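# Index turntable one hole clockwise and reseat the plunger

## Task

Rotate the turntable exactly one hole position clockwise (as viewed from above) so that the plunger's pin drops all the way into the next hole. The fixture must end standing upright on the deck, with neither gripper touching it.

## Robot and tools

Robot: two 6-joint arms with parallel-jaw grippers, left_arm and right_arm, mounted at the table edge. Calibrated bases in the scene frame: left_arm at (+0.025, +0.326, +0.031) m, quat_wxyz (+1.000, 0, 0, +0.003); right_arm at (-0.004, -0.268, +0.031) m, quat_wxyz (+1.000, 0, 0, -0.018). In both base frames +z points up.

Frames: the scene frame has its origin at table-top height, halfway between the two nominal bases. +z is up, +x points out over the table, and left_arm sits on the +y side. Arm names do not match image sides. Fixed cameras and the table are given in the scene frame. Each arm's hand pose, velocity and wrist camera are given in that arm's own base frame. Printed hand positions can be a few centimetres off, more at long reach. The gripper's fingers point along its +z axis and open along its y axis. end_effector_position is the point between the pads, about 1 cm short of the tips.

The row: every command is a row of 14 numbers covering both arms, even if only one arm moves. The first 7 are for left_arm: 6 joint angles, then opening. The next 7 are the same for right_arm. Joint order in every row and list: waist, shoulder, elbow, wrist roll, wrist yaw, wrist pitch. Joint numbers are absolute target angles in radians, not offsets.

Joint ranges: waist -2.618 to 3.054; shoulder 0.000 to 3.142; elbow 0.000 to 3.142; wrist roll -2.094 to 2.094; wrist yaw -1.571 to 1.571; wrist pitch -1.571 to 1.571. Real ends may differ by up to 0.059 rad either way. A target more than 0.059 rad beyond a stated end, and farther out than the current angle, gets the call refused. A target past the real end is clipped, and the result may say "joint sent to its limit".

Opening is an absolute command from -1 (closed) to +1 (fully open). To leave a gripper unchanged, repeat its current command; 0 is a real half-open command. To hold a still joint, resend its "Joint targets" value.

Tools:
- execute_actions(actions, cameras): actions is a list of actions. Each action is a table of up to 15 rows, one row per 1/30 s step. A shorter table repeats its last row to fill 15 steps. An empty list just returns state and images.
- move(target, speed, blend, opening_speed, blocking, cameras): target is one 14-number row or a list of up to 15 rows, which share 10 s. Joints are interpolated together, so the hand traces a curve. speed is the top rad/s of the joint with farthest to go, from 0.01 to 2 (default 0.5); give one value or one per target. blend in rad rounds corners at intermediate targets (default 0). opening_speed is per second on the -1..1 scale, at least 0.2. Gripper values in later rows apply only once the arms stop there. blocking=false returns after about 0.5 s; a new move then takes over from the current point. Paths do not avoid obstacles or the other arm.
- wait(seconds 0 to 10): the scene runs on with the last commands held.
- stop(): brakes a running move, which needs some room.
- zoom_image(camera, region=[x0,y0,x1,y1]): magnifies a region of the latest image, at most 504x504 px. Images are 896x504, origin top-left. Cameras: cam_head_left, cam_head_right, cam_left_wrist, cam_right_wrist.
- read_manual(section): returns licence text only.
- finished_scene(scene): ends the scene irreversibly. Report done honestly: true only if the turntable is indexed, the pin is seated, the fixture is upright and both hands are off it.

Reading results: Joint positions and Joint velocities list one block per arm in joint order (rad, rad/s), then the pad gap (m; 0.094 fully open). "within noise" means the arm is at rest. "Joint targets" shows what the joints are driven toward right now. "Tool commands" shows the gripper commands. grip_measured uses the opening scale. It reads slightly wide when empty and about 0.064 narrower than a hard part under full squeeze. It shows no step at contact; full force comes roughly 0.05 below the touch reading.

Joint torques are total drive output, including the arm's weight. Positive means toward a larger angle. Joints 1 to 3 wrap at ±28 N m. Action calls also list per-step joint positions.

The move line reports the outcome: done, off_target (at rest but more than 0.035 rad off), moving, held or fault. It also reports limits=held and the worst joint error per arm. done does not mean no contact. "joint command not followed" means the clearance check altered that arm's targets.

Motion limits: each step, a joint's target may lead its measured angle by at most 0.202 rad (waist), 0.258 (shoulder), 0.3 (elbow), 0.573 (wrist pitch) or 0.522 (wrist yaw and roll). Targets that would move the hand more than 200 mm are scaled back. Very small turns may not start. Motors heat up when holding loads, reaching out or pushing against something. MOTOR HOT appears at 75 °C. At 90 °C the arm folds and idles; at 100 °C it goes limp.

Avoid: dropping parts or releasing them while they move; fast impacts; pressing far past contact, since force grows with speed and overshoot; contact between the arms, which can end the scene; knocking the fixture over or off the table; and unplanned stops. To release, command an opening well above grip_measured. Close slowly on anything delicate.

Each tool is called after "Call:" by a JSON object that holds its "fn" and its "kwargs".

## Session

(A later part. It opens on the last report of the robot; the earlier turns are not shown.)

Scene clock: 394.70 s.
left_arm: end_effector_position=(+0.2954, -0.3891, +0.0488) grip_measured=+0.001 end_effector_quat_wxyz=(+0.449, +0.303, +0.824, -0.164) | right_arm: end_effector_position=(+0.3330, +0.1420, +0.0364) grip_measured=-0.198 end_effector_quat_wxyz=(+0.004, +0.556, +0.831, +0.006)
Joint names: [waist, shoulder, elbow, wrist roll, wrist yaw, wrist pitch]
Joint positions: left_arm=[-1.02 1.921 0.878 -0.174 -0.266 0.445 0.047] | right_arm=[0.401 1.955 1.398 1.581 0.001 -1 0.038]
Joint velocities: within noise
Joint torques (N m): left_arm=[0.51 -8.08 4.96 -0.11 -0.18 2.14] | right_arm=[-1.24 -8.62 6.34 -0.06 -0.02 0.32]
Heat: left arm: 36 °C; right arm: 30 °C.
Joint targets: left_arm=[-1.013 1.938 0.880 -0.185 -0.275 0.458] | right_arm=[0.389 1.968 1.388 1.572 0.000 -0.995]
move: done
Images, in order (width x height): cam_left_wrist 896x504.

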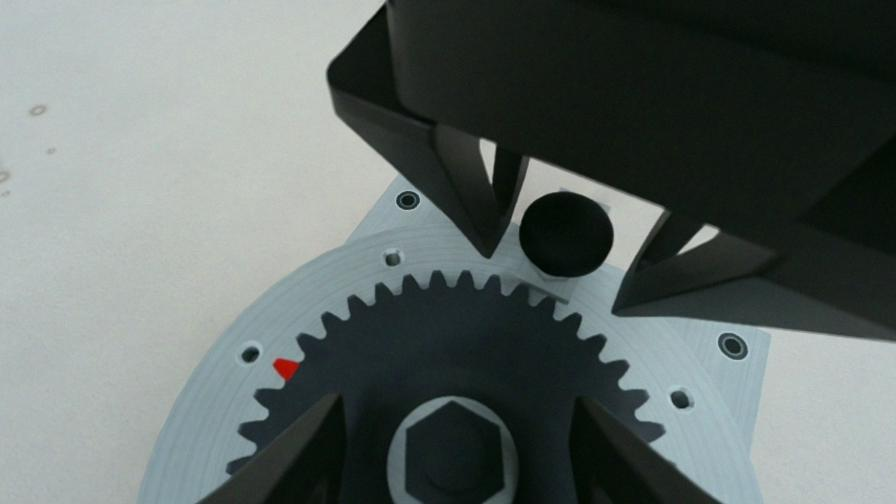

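Call:
{"fn": "move", "kwargs": {"target": [[-1.016,1.938,0.88,-0.185,-0.275,0.458,-0.8,0.389,1.968,1.388,1.572,0,-0.995,-0.65]], "opening_speed": 0.4, "cameras": ["cam_left_wrist","cam_right_wrist"]}}

Call:
{"fn": "zoom_image", "kwargs": {"camera": "cam_left_wrist", "region": [250, 150, 650, 504]}}

Scene clock: 402.80 s.
left_arm: end_effector_position=(+0.2958, -0.3889, +0.0491) grip_measured=-0.636 end_effector_quat_wxyz=(+0.450, +0.301, +0.825, -0.163) | right_arm: end_effector_position=(+0.3343, +0.1426, +0.0364) grip_measured=-0.494 end_effector_quat_wxyz=(+0.006, +0.556, +0.831, +0.008)
Joint names: [waist, shoulder, elbow, wrist roll, wrist yaw, wrist pitch]
Joint positions: left_arm=[-1.02 1.921 0.878 -0.176 -0.269 0.447 0.017] | right_arm=[0.401 1.955 1.398 1.581 0.001 -0.994 0.024]
Joint velocities: within noise
Joint torques (N m): left_arm=[0.28 -8.05 4.98 -0.09 -0.13 2.14] | right_arm=[-1.22 -8.62 6.37 -0.07 -0.03 0.28]
Heat: left arm: 36 °C; right arm: 30 °C.
Joint targets: left_arm=[-1.016 1.938 0.880 -0.185 -0.275 0.458] | right_arm=[0.389 1.968 1.388 1.572 0.000 -0.995]
move: done
Images, in order (width x height): cam_left_wrist 896x504, cam_right_wrist 896x504.

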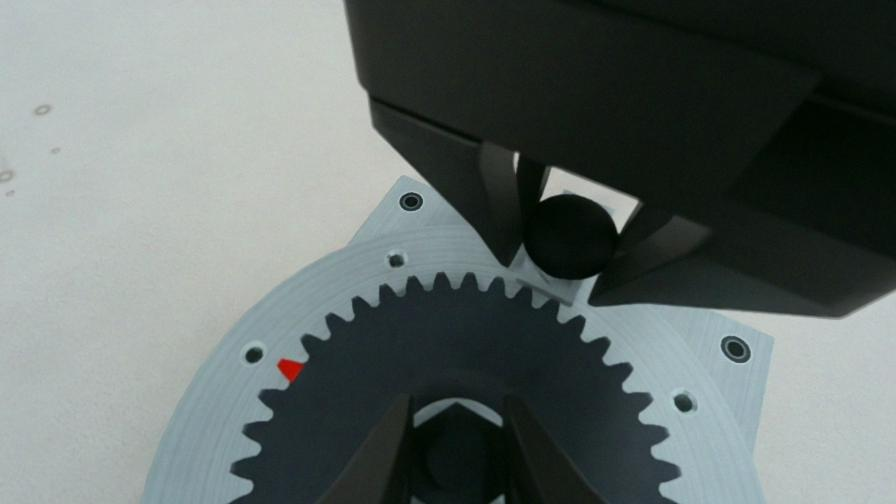

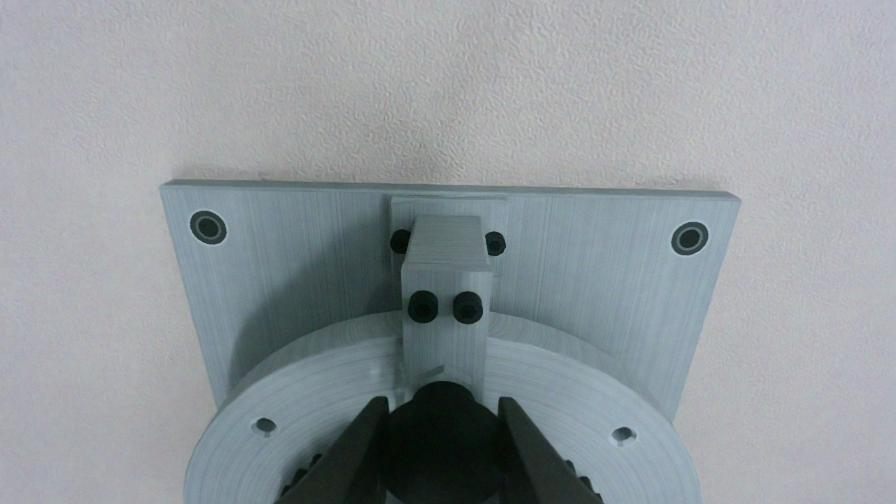

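Scaled by 1.260 from the camera's 896x504 image, which has a finer 1280x720 frame.

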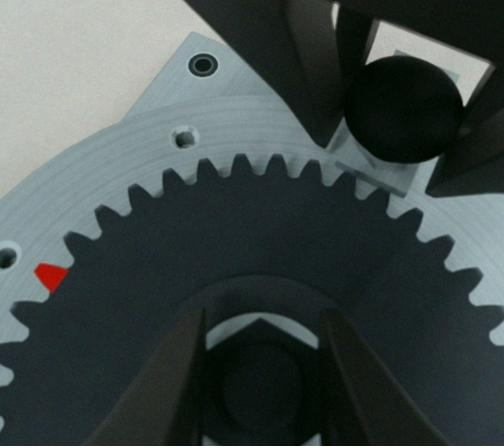

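Call:
{"fn": "move", "kwargs": {"target": [[-1.016,1.938,0.88,-0.185,-0.275,0.458,-0.8,0.389,1.942,1.465,1.572,0,-1.088,-0.65]], "speed": 0.25, "cameras": ["cam_right_wrist"]}}

Call:
{"fn": "move", "kwargs": {"target": [[-1.016,1.938,0.88,-0.185,-0.275,0.458,-0.8,0.389,1.918,1.535,1.572,0,-1.17,-0.65]], "speed": 0.25, "cameras": ["cam_right_wrist","cam_left_wrist"]}}

Scene clock: 430.23 s.
left_arm: end_effector_position=(+0.2958, -0.3889, +0.0491) grip_measured=-0.636 end_effector_quat_wxyz=(+0.450, +0.301, +0.825, -0.163) | right_arm: end_effector_position=(+0.3342, +0.1425, +0.0411) grip_measured=-0.494 end_effector_quat_wxyz=(+0.004, +0.556, +0.831, +0.005)
Joint names: [waist, shoulder, elbow, wrist roll, wrist yaw, wrist pitch]
Joint positions: left_arm=[-1.02 1.921 0.878 -0.176 -0.269 0.447 0.017] | right_arm=[0.401 1.955 1.417 1.581 0.001 -1.02 0.024]
Joint velocities: within noise
Joint torques (N m): left_arm=[0.25 -8.06 4.93 -0.09 -0.14 2.14] | right_arm=[-1.2 -10.63 11.99 -0.06 -0.02 -0.35]
Heat: left arm: 37 °C; right arm: 31 °C.
Joint targets: left_arm=[-1.016 1.938 0.880 -0.185 -0.275 0.458] | right_arm=[0.389 1.942 1.465 1.572 0.000 -1.088]
move: off_target (right_arm); right_arm: the wrist pitch is farthest, 0.068 rad from its target
Images, in order (width x height): cam_right_wrist 896x504.

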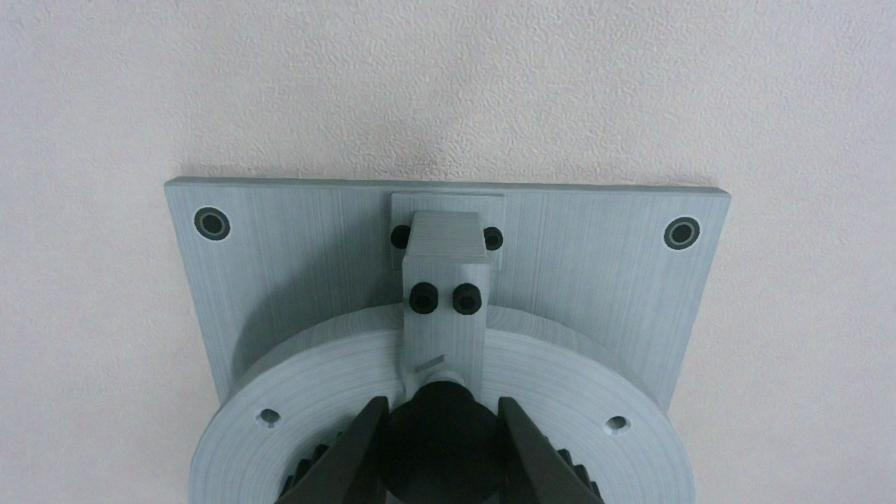

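Scene clock: 430.97 s.
left_arm: end_effector_position=(+0.2958, -0.3889, +0.0491) grip_measured=-0.636 end_effector_quat_wxyz=(+0.450, +0.301, +0.825, -0.163) | right_arm: end_effector_position=(+0.3346, +0.1427, +0.0445) grip_measured=-0.495 end_effector_quat_wxyz=(-0.001, +0.556, +0.831, -0.003)
Joint names: [waist, shoulder, elbow, wrist roll, wrist yaw, wrist pitch]
Joint positions: left_arm=[-1.02 1.921 0.878 -0.176 -0.269 0.447 0.017] | right_arm=[0.401 1.97 1.454 1.58 0.001 -1.06 0.024]
Joint velocities: within noise
Joint torques (N m): left_arm=[0.27 -8.03 4.97 -0.09 -0.15 2.14] | right_arm=[-1.2 -14 15.31 -0.06 -0.02 -0.77]
Heat: left arm: 37 °C; right arm: 31 °C.
Joint targets: left_arm=[-1.016 1.938 0.880 -0.185 -0.275 0.458] | right_arm=[0.389 1.918 1.535 1.572 0.000 -1.170]
move: off_target (right_arm); right_arm: the wrist pitch is farthest, 0.110 rad from its target
Images, in order (width x height): cam_left_wrist 896x504, cam_right_wrist 896x504.

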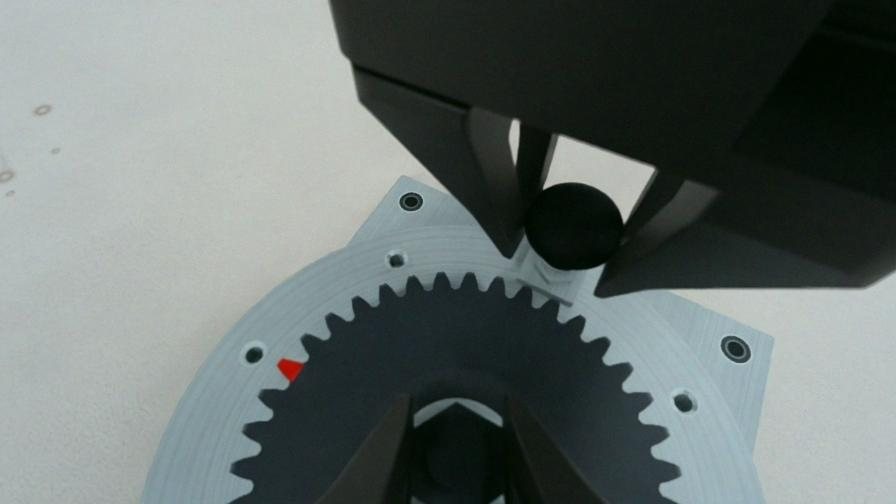

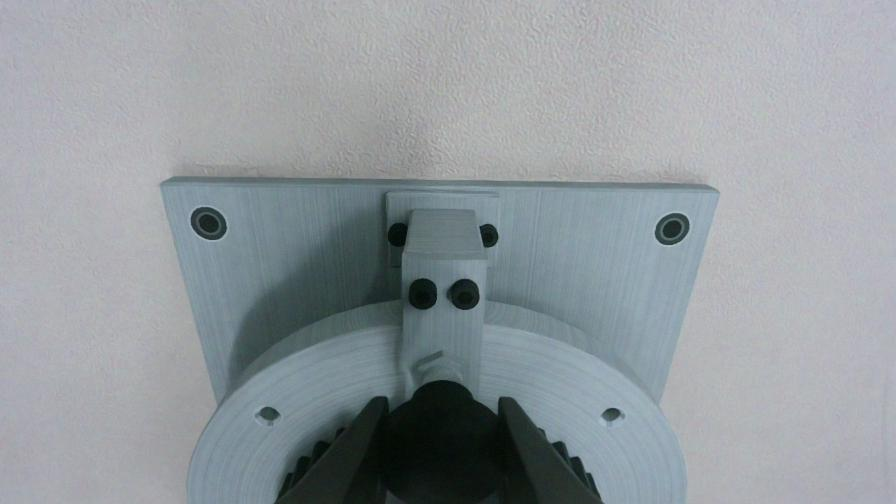

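Call:
{"fn": "move", "kwargs": {"target": [[-1.016,1.938,0.88,-0.185,-0.275,0.458,-0.8,0.389,1.909,1.57,1.572,0,-1.205,-0.65]], "speed": 0.25, "cameras": []}}

Call:
{"fn": "move", "kwargs": {"target": [[-0.912,1.917,0.876,0.01,0.015,0.442,-0.8,0.389,1.909,1.57,1.572,0,-1.205,-0.65]], "speed": 0.3, "cameras": ["cam_right_wrist","cam_left_wrist"]}}

Scene clock: 439.83 s.
left_arm: end_effector_position=(+0.2955, -0.3892, +0.0490) grip_measured=-0.636 end_effector_quat_wxyz=(+0.450, +0.302, +0.824, -0.164) | right_arm: end_effector_position=(+0.3325, +0.1419, +0.0455) grip_measured=-0.495 end_effector_quat_wxyz=(-0.007, +0.556, +0.831, -0.011)
Joint names: [waist, shoulder, elbow, wrist roll, wrist yaw, wrist pitch]
Joint positions: left_arm=[-1.02 1.921 0.878 -0.176 -0.266 0.447 0.017] | right_arm=[0.401 1.98 1.472 1.58 0.001 -1.089 0.024]
Joint velocities: within noise
Joint torques (N m): left_arm=[0.31 -8.05 4.96 -0.1 -0.17 2.14] | right_arm=[-1.18 -15.61 16.99 -0.05 -0.04 -0.85]
Heat: left arm: 37 °C; right arm: 32 °C.
Joint targets: left_arm=[-1.016 1.938 0.880 -0.185 -0.275 0.458] | right_arm=[0.389 1.909 1.570 1.572 0.000 -1.205]
move: off_target (right_arm); right_arm: the wrist pitch is farthest, 0.116 rad from its target
No camera images: "cameras" was empty.

Scene clock: 441.37 s.
left_arm: end_effector_position=(+0.2972, -0.3933, +0.0476) grip_measured=-0.636 end_effector_quat_wxyz=(+0.422, +0.395, +0.788, -0.213) | right_arm: end_effector_position=(+0.3308, +0.1385, +0.0456) grip_measured=-0.496 end_effector_quat_wxyz=(-0.010, +0.559, +0.829, -0.016)
Joint names: [waist, shoulder, elbow, wrist roll, wrist yaw, wrist pitch]
Joint positions: left_arm=[-0.922 1.921 0.878 0.003 0.009 0.457 0.017] | right_arm=[0.394 1.98 1.472 1.58 0.001 -1.1 0.024]
Joint velocities: within noise
Joint torques (N m): left_arm=[0.91 -9.98 4.67 0.11 0.04 1.84] | right_arm=[-0.51 -15.62 17.01 -0.05 -0.02 -0.78]
Heat: left arm: 37 °C; right arm: 33 °C.
Joint targets: left_arm=[-0.912 1.917 0.876 0.010 0.015 0.442] | right_arm=[0.389 1.909 1.570 1.572 0.000 -1.205]
move: off_target (right_arm); right_arm: the wrist pitch is farthest, 0.105 rad from its target
Images, in order (width x height): cam_left_wrist 896x504, cam_right_wrist 896x504.

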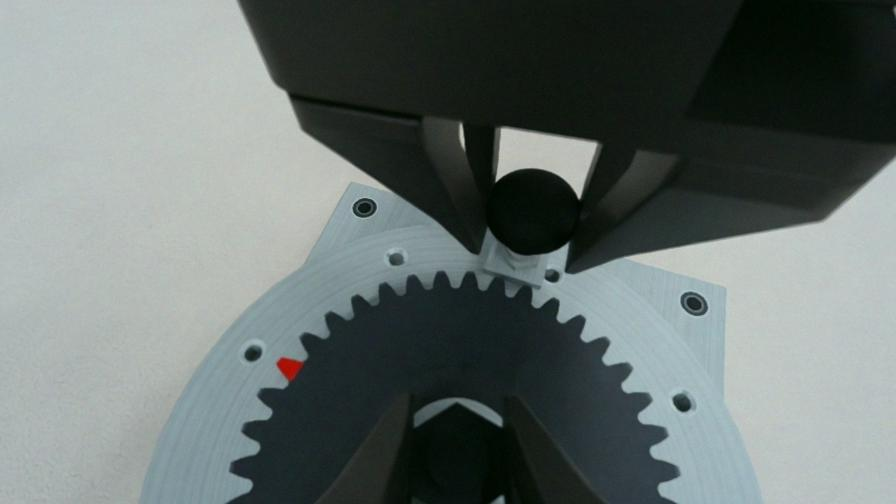

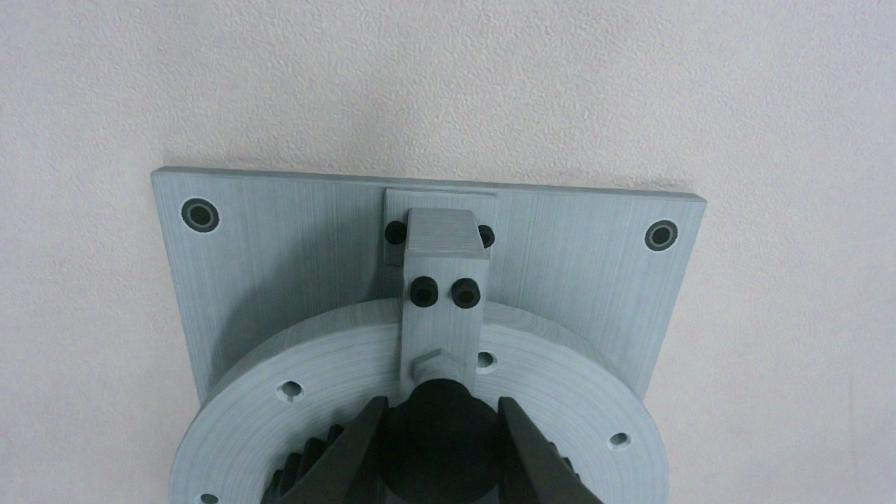

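Call:
{"fn": "move", "kwargs": {"target": [[-0.84,1.928,0.88,0.145,0.215,0.449,-0.8,0.389,1.909,1.57,1.572,0,-1.205,-0.65],[-0.772,1.961,0.896,0.27,0.415,0.466,-0.8,0.389,1.909,1.57,1.572,0,-1.205,-0.65],[-0.727,1.997,0.914,0.35,0.55,0.482,-0.8,0.389,1.909,1.57,1.572,0,-1.205,-0.65]], "speed": 0.4, "blend": [0.03,0.03,0], "cameras": ["cam_right_wrist","cam_left_wrist"]}}

Scene clock: 451.80 s.
left_arm: end_effector_position=(+0.2925, -0.3898, +0.0476) grip_measured=-0.636 end_effector_quat_wxyz=(+0.398, +0.544, +0.668, -0.317) | right_arm: end_effector_position=(+0.3248, +0.1385, +0.0459) grip_measured=-0.496 end_effector_quat_wxyz=(-0.022, +0.559, +0.829, -0.022)
Joint names: [waist, shoulder, elbow, wrist roll, wrist yaw, wrist pitch]
Joint positions: left_arm=[-0.744 1.979 0.899 0.337 0.527 0.487 0.017] | right_arm=[0.394 1.98 1.472 1.58 -0.012 -1.123 0.024]
Joint velocities: within noise
Joint torques (N m): left_arm=[1.43 -8.29 5.83 0.14 0.36 1.85] | right_arm=[-0.57 -15.57 16.92 -0.06 0.1 -0.6]
Heat: left arm: 37 °C; right arm: 36 °C.
Joint targets: left_arm=[-0.727 1.997 0.914 0.350 0.550 0.482] | right_arm=[0.389 1.909 1.570 1.572 0.000 -1.205]
move: off_target (right_arm); right_arm: the elbow is farthest, 0.098 rad from its target
Images, in order (width x height): cam_left_wrist 896x504, cam_right_wrist 896x504.

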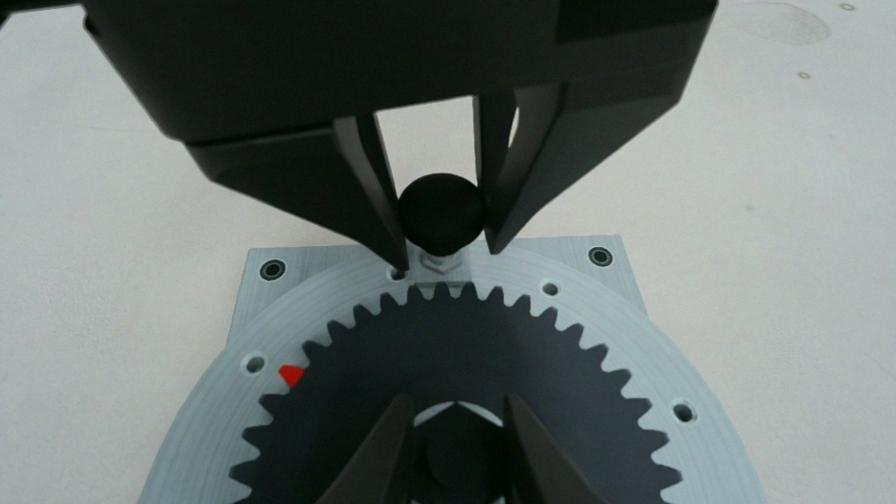

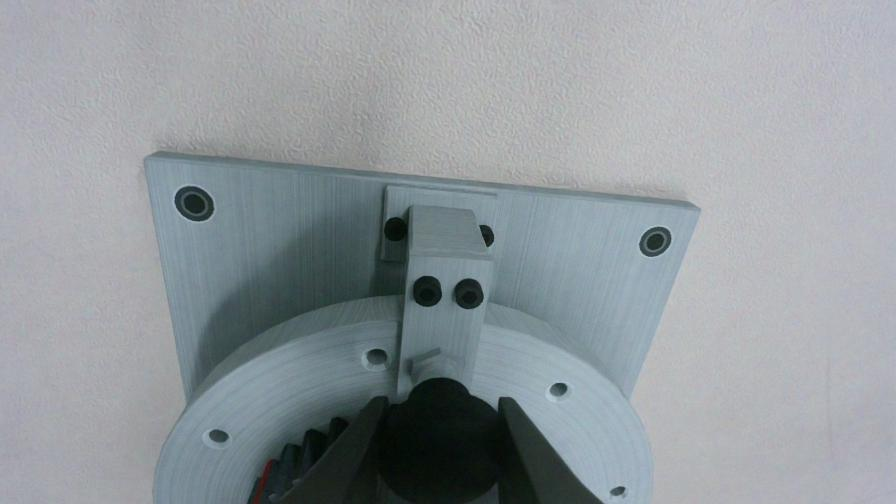

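Call:
{"fn": "move", "kwargs": {"target": [[-0.727,1.997,0.914,0.35,0.55,0.482,-0.8,0.389,1.93,1.465,1.572,0,-1.08,-0.65],[-0.727,1.997,0.914,0.35,0.55,0.482,-0.8,0.389,1.956,1.385,1.572,0,-0.995,-0.65]], "speed": 0.2, "blend": [0.03,0], "cameras": ["cam_right_wrist","cam_left_wrist"]}}

Scene clock: 470.00 s.
left_arm: end_effector_position=(+0.2926, -0.3898, +0.0475) grip_measured=-0.636 end_effector_quat_wxyz=(+0.398, +0.544, +0.667, -0.317) | right_arm: end_effector_position=(+0.3238, +0.1382, +0.0403) grip_measured=-0.496 end_effector_quat_wxyz=(-0.013, +0.559, +0.829, -0.009)
Joint names: [waist, shoulder, elbow, wrist roll, wrist yaw, wrist pitch]
Joint positions: left_arm=[-0.744 1.98 0.899 0.338 0.528 0.488 0.017] | right_arm=[0.394 1.954 1.412 1.58 -0.013 -1.058 0.024]
Joint velocities: within noise
Joint torques (N m): left_arm=[1.37 -8.32 5.81 0.14 0.35 1.86] | right_arm=[-0.61 -9.42 4.68 -0.08 0.1 0.78]
Heat: left arm: 37 °C; right arm: 40 °C.
Joint targets: left_arm=[-0.727 1.997 0.914 0.350 0.550 0.482] | right_arm=[0.389 1.956 1.385 1.572 0.000 -0.995]
move: off_target (right_arm); right_arm: the wrist pitch is farthest, 0.063 rad from its target
Images, in order (width x height): cam_left_wrist 896x504, cam_right_wrist 896x504.

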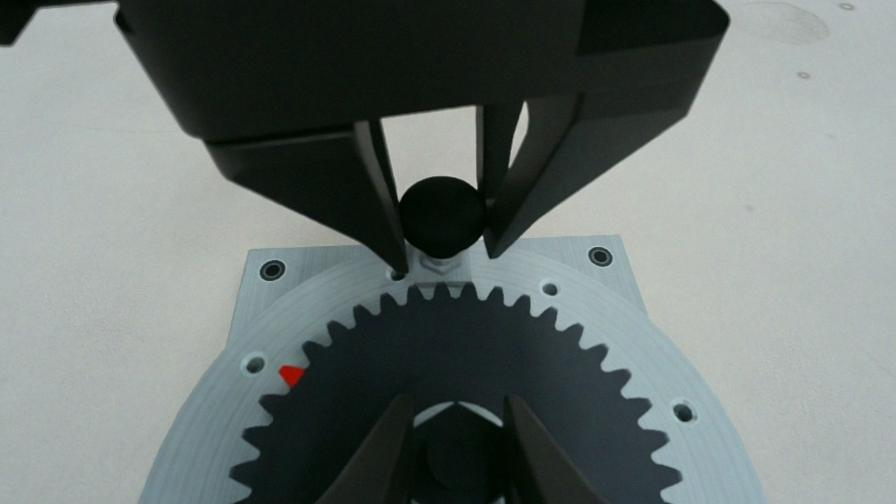

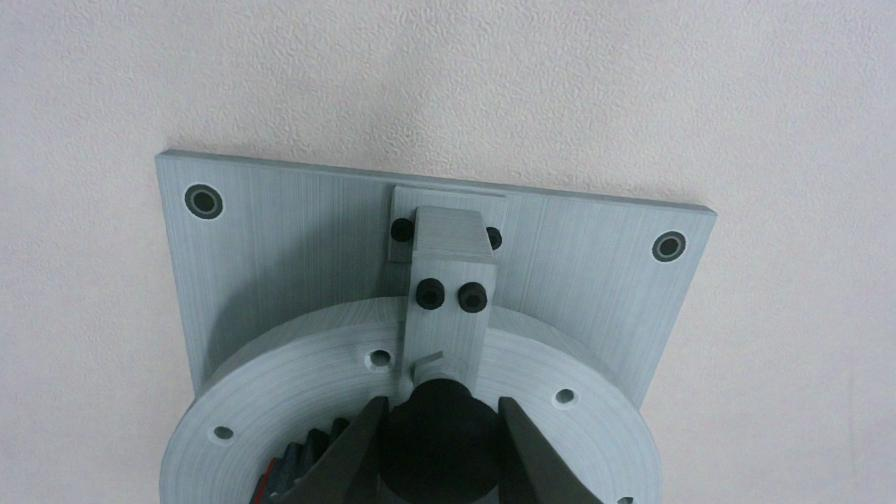

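Call:
{"fn": "move", "kwargs": {"target": [[-0.682,2.046,0.945,0.425,0.71,0.502,-0.8,0.389,1.956,1.39,1.572,0,-1.015,-0.65]], "speed": 0.2, "cameras": ["cam_right_wrist","cam_left_wrist"]}}

Scene clock: 482.93 s.
left_arm: end_effector_position=(+0.2926, -0.3893, +0.0474) grip_measured=-0.637 end_effector_quat_wxyz=(+0.394, +0.567, +0.631, -0.354) | right_arm: end_effector_position=(+0.3238, +0.1382, +0.0403) grip_measured=-0.496 end_effector_quat_wxyz=(-0.013, +0.559, +0.829, -0.008)
Joint names: [waist, shoulder, elbow, wrist roll, wrist yaw, wrist pitch]
Joint positions: left_arm=[-0.698 2.025 0.927 0.399 0.673 0.503 0.017] | right_arm=[0.394 1.953 1.412 1.58 -0.013 -1.058 0.024]
Joint velocities: within noise
Joint torques (N m): left_arm=[1.36 -8.25 6.01 0.32 0.53 1.86] | right_arm=[-0.53 -9.32 5.19 -0.05 0.11 0.6]
Heat: left arm: 37 °C; right arm: 37 °C.
Joint targets: left_arm=[-0.682 2.046 0.945 0.425 0.710 0.502] | right_arm=[0.389 1.956 1.390 1.572 0.000 -1.015]
move: off_target (left_arm, right_arm); left_arm: the wrist yaw is farthest, 0.037 rad from its target; right_arm: the wrist pitch is farthest, 0.043 rad from its target
Images, in order (width x height): cam_left_wrist 896x504, cam_right_wrist 896x504.

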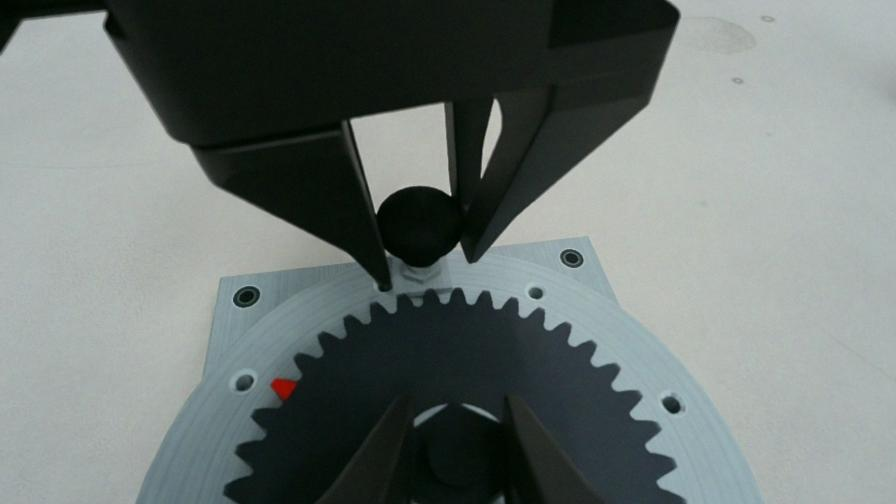

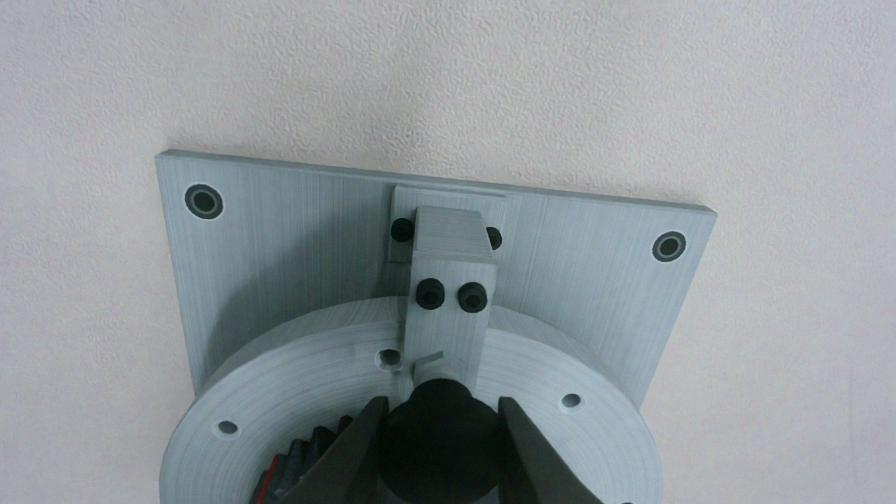

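Call:
{"fn": "move", "kwargs": {"target": [[-0.682,2.046,0.945,0.425,0.71,0.502,-0.8,0.389,1.93,1.475,1.572,0,-1.12,-0.65],[-0.664,2.072,0.961,0.45,0.77,0.512,-0.8,0.389,1.93,1.475,1.572,0,-1.12,-0.65]], "speed": 0.2, "cameras": ["cam_right_wrist","cam_left_wrist"]}}

Call:
{"fn": "zoom_image", "kwargs": {"camera": "cam_left_wrist", "region": [250, 150, 650, 504]}}

Scene clock: 496.07 s.
left_arm: end_effector_position=(+0.2927, -0.3891, +0.0473) grip_measured=-0.637 end_effector_quat_wxyz=(+0.394, +0.577, +0.612, -0.371) | right_arm: end_effector_position=(+0.3238, +0.1383, +0.0427) grip_measured=-0.496 end_effector_quat_wxyz=(-0.014, +0.559, +0.829, -0.009)
Joint names: [waist, shoulder, elbow, wrist roll, wrist yaw, wrist pitch]
Joint positions: left_arm=[-0.679 2.05 0.943 0.429 0.739 0.512 0.017] | right_arm=[0.394 1.953 1.421 1.58 -0.013 -1.07 0.024]
Joint velocities: within noise
Joint torques (N m): left_arm=[1.22 -8.31 5.94 0.24 0.46 1.86] | right_arm=[-0.61 -11.37 12.52 -0.07 0.11 -0.25]
Heat: left arm: 37 °C; right arm: 35 °C.
Joint targets: left_arm=[-0.664 2.072 0.961 0.450 0.770 0.512] | right_arm=[0.389 1.930 1.475 1.572 0.000 -1.120]
move: off_target (right_arm); right_arm: the elbow is farthest, 0.054 rad from its target
Images, in order (width x height): cam_left_wrist 896x504, cam_right_wrist 896x504.

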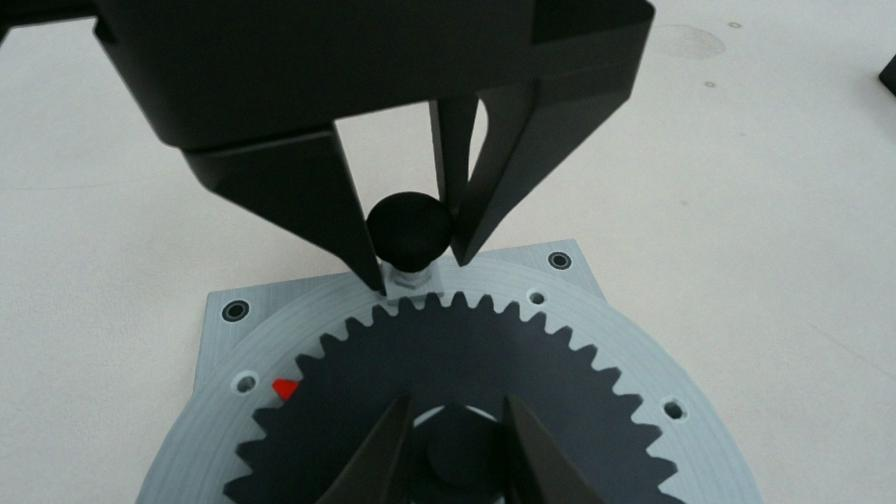

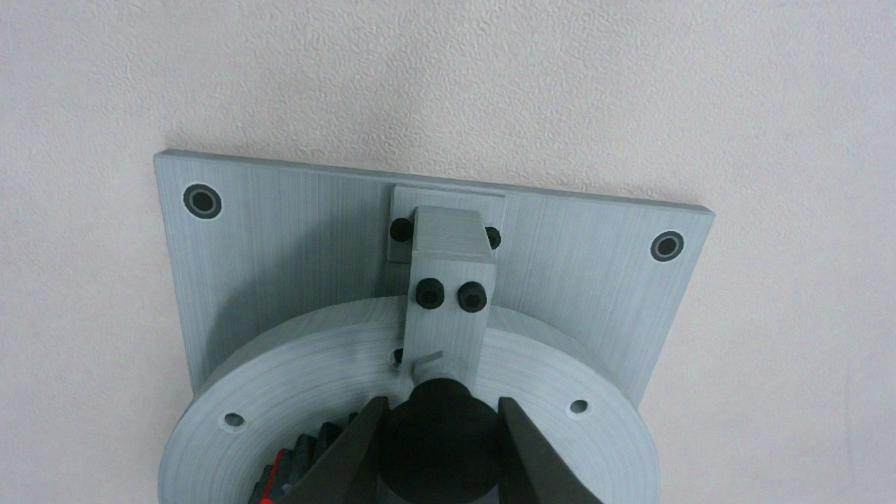

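Scaled by 1.260 from the camera's 896x504 image, which has a finer 1280x720 frame.

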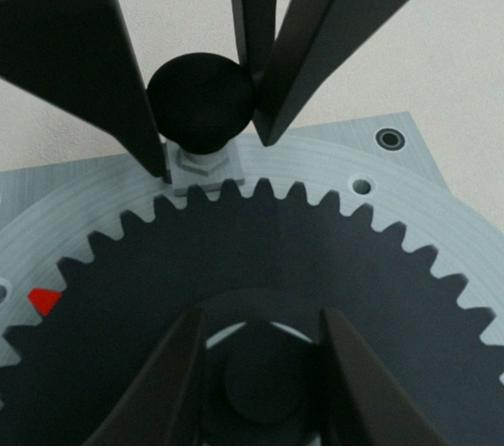

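Call:
{"fn": "move", "kwargs": {"target": [[-0.664,2.072,0.961,0.45,0.77,0.512,-0.3,0.389,1.92,1.53,1.572,0,-1.165,-0.65],[-0.71,2.022,0.93,0.375,0.62,0.49,-0.3,0.389,1.915,1.55,1.572,0,-1.185,-0.65],[-0.71,2.022,0.93,0.375,0.62,0.49,-0.8,0.389,1.915,1.55,1.572,0,-1.185,-0.65]], "speed": 0.3, "opening_speed": 0.6, "cameras": ["cam_right_wrist","cam_left_wrist"]}}

Scene clock: 523.77 s.
left_arm: end_effector_position=(+0.2938, -0.3950, +0.0437) grip_measured=-0.625 end_effector_quat_wxyz=(+0.393, +0.564, +0.635, -0.352) | right_arm: end_effector_position=(+0.3244, +0.1385, +0.0452) grip_measured=-0.496 end_effector_quat_wxyz=(-0.020, +0.559, +0.829, -0.018)
Joint names: [waist, shoulder, elbow, wrist roll, wrist yaw, wrist pitch]
Joint positions: left_arm=[-0.712 2.045 0.943 0.383 0.652 0.51 0.018] | right_arm=[0.394 1.973 1.458 1.58 -0.013 -1.109 0.024]
Joint velocities: within noise
Joint torques (N m): left_arm=[0.13 -12.53 3.6 -0.08 -0.13 1.65] | right_arm=[-0.54 -14.39 16.28 -0.06 0.1 -0.53]
Heat: left arm: 36 °C; right arm: 36 °C.
Joint targets: left_arm=[-0.710 2.022 0.930 0.375 0.620 0.490] | right_arm=[0.389 1.915 1.550 1.572 0.000 -1.185]
move: off_target (right_arm); right_arm: the elbow is farthest, 0.092 rad from its target
Images, in order (width x height): cam_left_wrist 896x504, cam_right_wrist 896x504.

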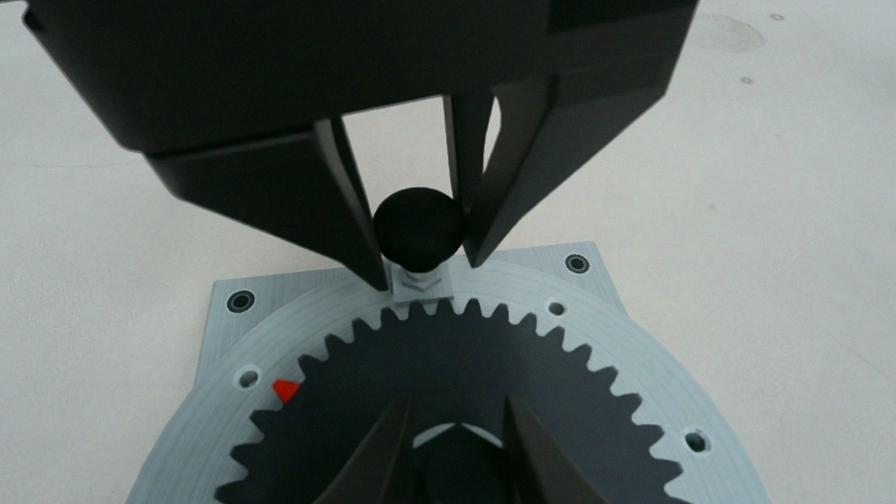

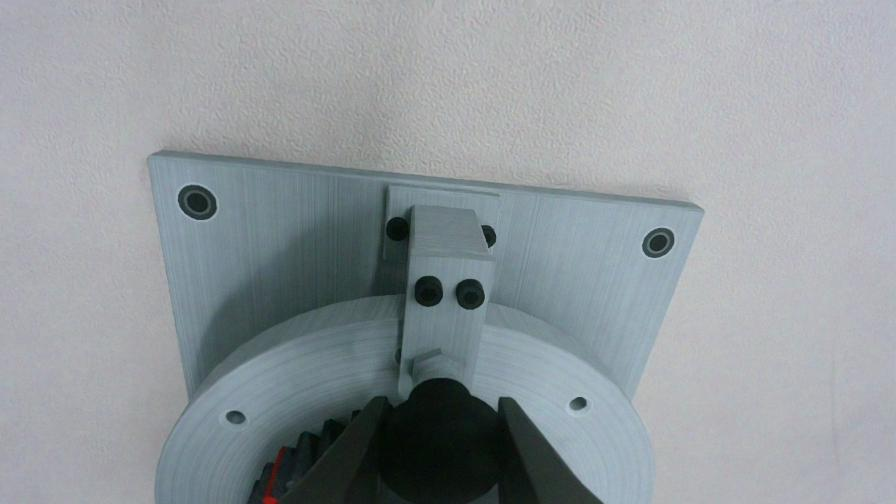

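Call:
{"fn": "move", "kwargs": {"target": [[-0.634,2.135,1.006,0.489,0.90,0.54,-0.8,0.389,1.915,1.55,1.572,0,-1.185,-0.65]], "speed": 0.25, "cameras": ["cam_right_wrist","cam_left_wrist"]}}

Scene clock: 536.73 s.
left_arm: end_effector_position=(+0.2921, -0.3937, +0.0445) grip_measured=-0.625 end_effector_quat_wxyz=(+0.393, +0.595, +0.573, -0.404) | right_arm: end_effector_position=(+0.3236, +0.1391, +0.0452) grip_measured=-0.496 end_effector_quat_wxyz=(-0.023, +0.559, +0.829, -0.018)
Joint names: [waist, shoulder, elbow, wrist roll, wrist yaw, wrist pitch]
Joint positions: left_arm=[-0.656 2.117 0.99 0.475 0.858 0.535 0.018] | right_arm=[0.394 1.973 1.458 1.58 -0.018 -1.111 0.024]
Joint velocities: within noise
Joint torques (N m): left_arm=[1.8 -9.25 5.65 0.16 0.6 1.86] | right_arm=[-0.55 -14.37 16.25 -0.05 0.15 -0.53]
Heat: left arm: 37 °C; right arm: 39 °C.
Joint targets: left_arm=[-0.634 2.135 1.006 0.489 0.900 0.540] | right_arm=[0.389 1.915 1.550 1.572 0.000 -1.185]
move: off_target (left_arm, right_arm); left_arm: the wrist yaw is farthest, 0.042 rad from its target; right_arm: the elbow is farthest, 0.092 rad from its target
Images, in order (width x height): cam_left_wrist 896x504, cam_right_wrist 896x504.

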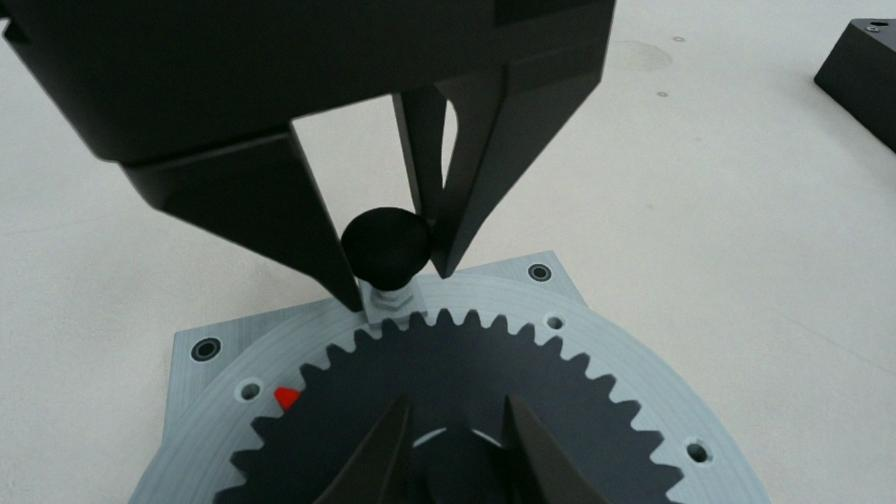

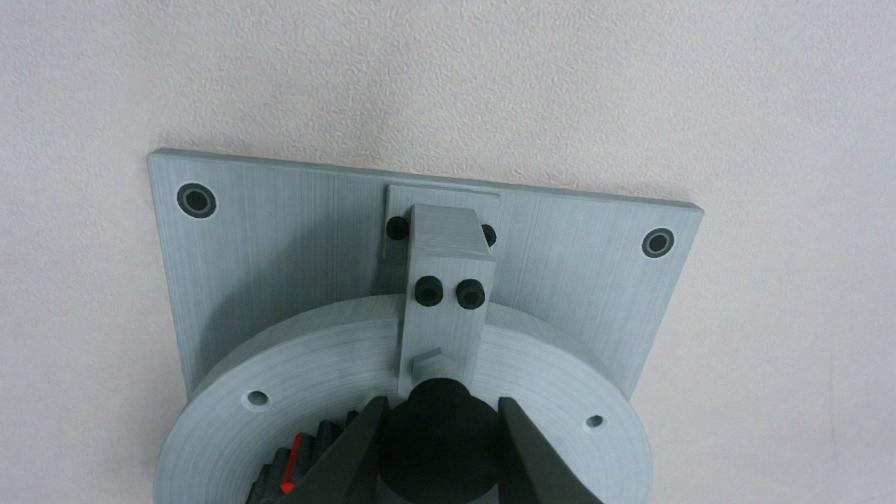

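Call:
{"fn": "move", "kwargs": {"target": [[-0.617,2.157,1.02,0.513,0.96,0.548,-0.8,0.389,1.915,1.55,1.572,0,-1.185,-0.65],[-0.617,2.157,1.02,0.513,0.96,0.548,-0.8,0.389,1.93,1.45,1.572,0,-1.085,-0.65]], "speed": 0.2, "cameras": ["cam_right_wrist","cam_left_wrist"]}}

Scene clock: 560.60 s.
left_arm: end_effector_position=(+0.2918, -0.3936, +0.0446) grip_measured=-0.625 end_effector_quat_wxyz=(+0.393, +0.602, +0.555, -0.418) | right_arm: end_effector_position=(+0.3233, +0.1390, +0.0421) grip_measured=-0.496 end_effector_quat_wxyz=(-0.022, +0.559, +0.829, -0.017)
Joint names: [waist, shoulder, elbow, wrist roll, wrist yaw, wrist pitch]
Joint positions: left_arm=[-0.643 2.14 1.007 0.496 0.911 0.544 0.018] | right_arm=[0.394 1.973 1.446 1.58 -0.018 -1.097 0.024]
Joint velocities: within noise
Joint torques (N m): left_arm=[2.15 -9.39 5.41 0.19 0.68 1.82] | right_arm=[-0.54 -13.09 7.51 -0.06 0.14 0.26]
Heat: left arm: 36 °C; right arm: 42 °C.
Joint targets: left_arm=[-0.617 2.157 1.020 0.513 0.960 0.548] | right_arm=[0.389 1.930 1.450 1.572 0.000 -1.085]
move: off_target (left_arm, right_arm); left_arm: the wrist yaw is farthest, 0.049 rad from its target; right_arm: the shoulder is farthest, 0.043 rad from its target
Images, in order (width x height): cam_left_wrist 896x504, cam_right_wrist 896x504.

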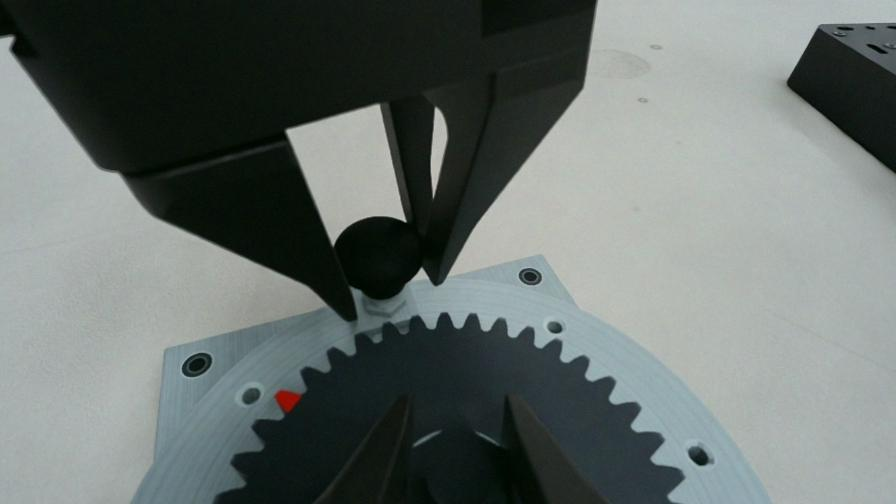

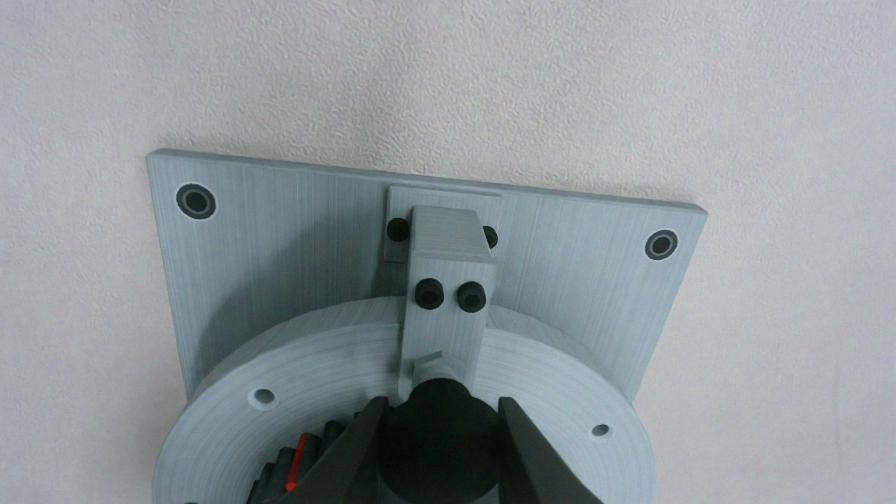

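Call:
{"fn": "move", "kwargs": {"target": [[-0.617,2.157,1.02,0.513,0.96,0.548,-0.8,0.389,1.956,1.39,1.572,0,-1.02,-0.65]], "speed": 0.2, "cameras": ["cam_right_wrist"]}}

Call:
{"fn": "move", "kwargs": {"target": [[-0.603,2.175,1.033,0.532,1.01,0.556,-0.8,0.389,1.956,1.39,1.572,0,-1.02,-0.65]], "speed": 0.2, "cameras": ["cam_right_wrist","cam_left_wrist"]}}

Scene clock: 567.67 s.
left_arm: end_effector_position=(+0.2918, -0.3936, +0.0446) grip_measured=-0.625 end_effector_quat_wxyz=(+0.394, +0.602, +0.555, -0.418) | right_arm: end_effector_position=(+0.3227, +0.1388, +0.0405) grip_measured=-0.496 end_effector_quat_wxyz=(-0.017, +0.559, +0.829, -0.010)
Joint names: [waist, shoulder, elbow, wrist roll, wrist yaw, wrist pitch]
Joint positions: left_arm=[-0.643 2.14 1.007 0.497 0.911 0.544 0.018] | right_arm=[0.394 1.956 1.416 1.58 -0.018 -1.066 0.024]
Joint velocities: within noise
Joint torques (N m): left_arm=[2.18 -9.36 5.42 0.2 0.68 1.82] | right_arm=[-0.55 -9.63 4.77 -0.05 0.16 0.61]
Heat: left arm: 37 °C; right arm: 42 °C.
Joint targets: left_arm=[-0.617 2.157 1.020 0.513 0.960 0.548] | right_arm=[0.389 1.956 1.390 1.572 0.000 -1.020]
move: off_target (left_arm, right_arm); left_arm: the wrist yaw is farthest, 0.049 rad from its target; right_arm: the wrist pitch is farthest, 0.046 rad from its target
Images, in order (width x height): cam_right_wrist 896x504.

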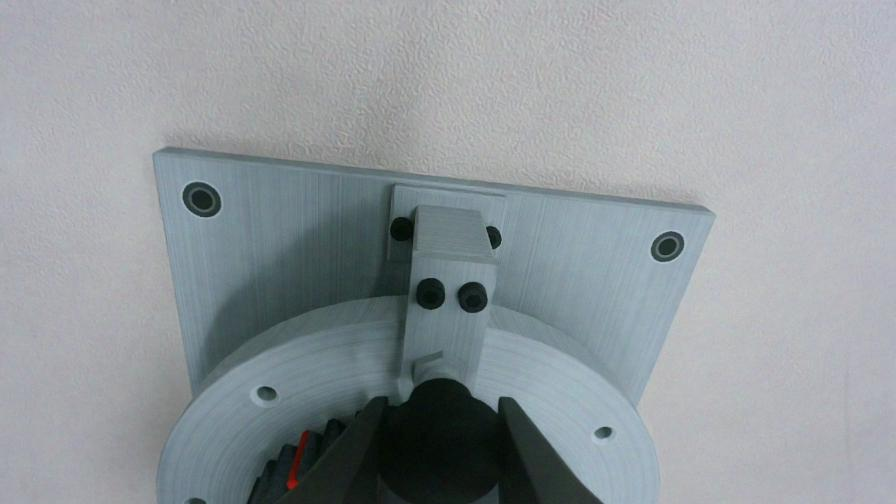

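Scene clock: 568.43 s.
left_arm: end_effector_position=(+0.2919, -0.3934, +0.0446) grip_measured=-0.625 end_effector_quat_wxyz=(+0.394, +0.605, +0.543, -0.428) | right_arm: end_effector_position=(+0.3226, +0.1388, +0.0404) grip_measured=-0.496 end_effector_quat_wxyz=(-0.018, +0.559, +0.829, -0.010)
Joint names: [waist, shoulder, elbow, wrist roll, wrist yaw, wrist pitch]
Joint positions: left_arm=[-0.635 2.157 1.018 0.507 0.948 0.553 0.018] | right_arm=[0.394 1.956 1.416 1.58 -0.019 -1.066 0.024]
Joint velocities: within noise
Joint torques (N m): left_arm=[2.62 -9.43 5.53 0.3 0.82 1.78] | right_arm=[-0.57 -9.57 4.82 -0.04 0.16 0.61]
Heat: left arm: 37 °C; right arm: 42 °C.
Joint targets: left_arm=[-0.603 2.175 1.033 0.532 1.010 0.556] | right_arm=[0.389 1.956 1.390 1.572 0.000 -1.020]
move: off_target (left_arm, right_arm); left_arm: the wrist yaw is farthest, 0.062 rad from its target; right_arm: the wrist pitch is farthest, 0.046 rad from its target
Images, in order (width x height): cam_left_wrist 896x504, cam_right_wrist 896x504.

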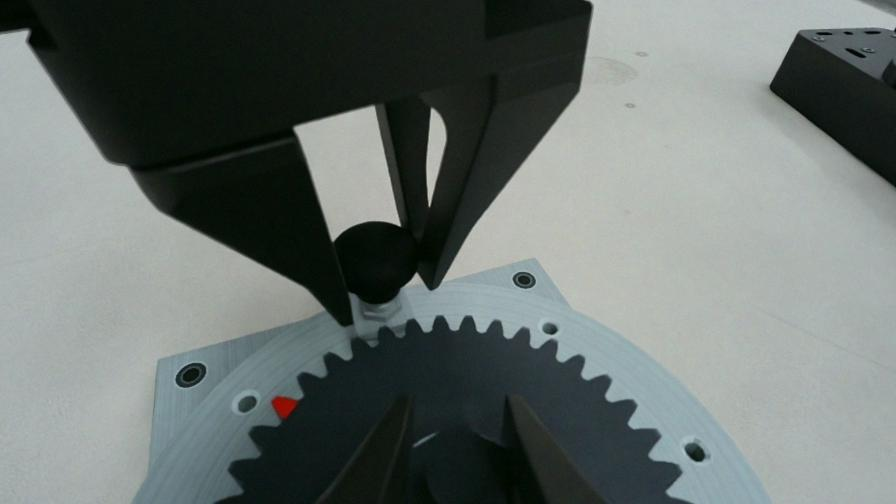

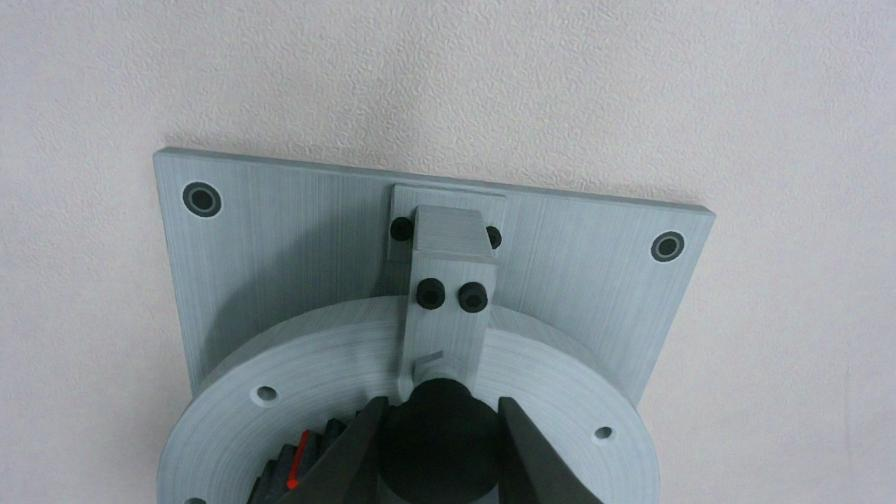

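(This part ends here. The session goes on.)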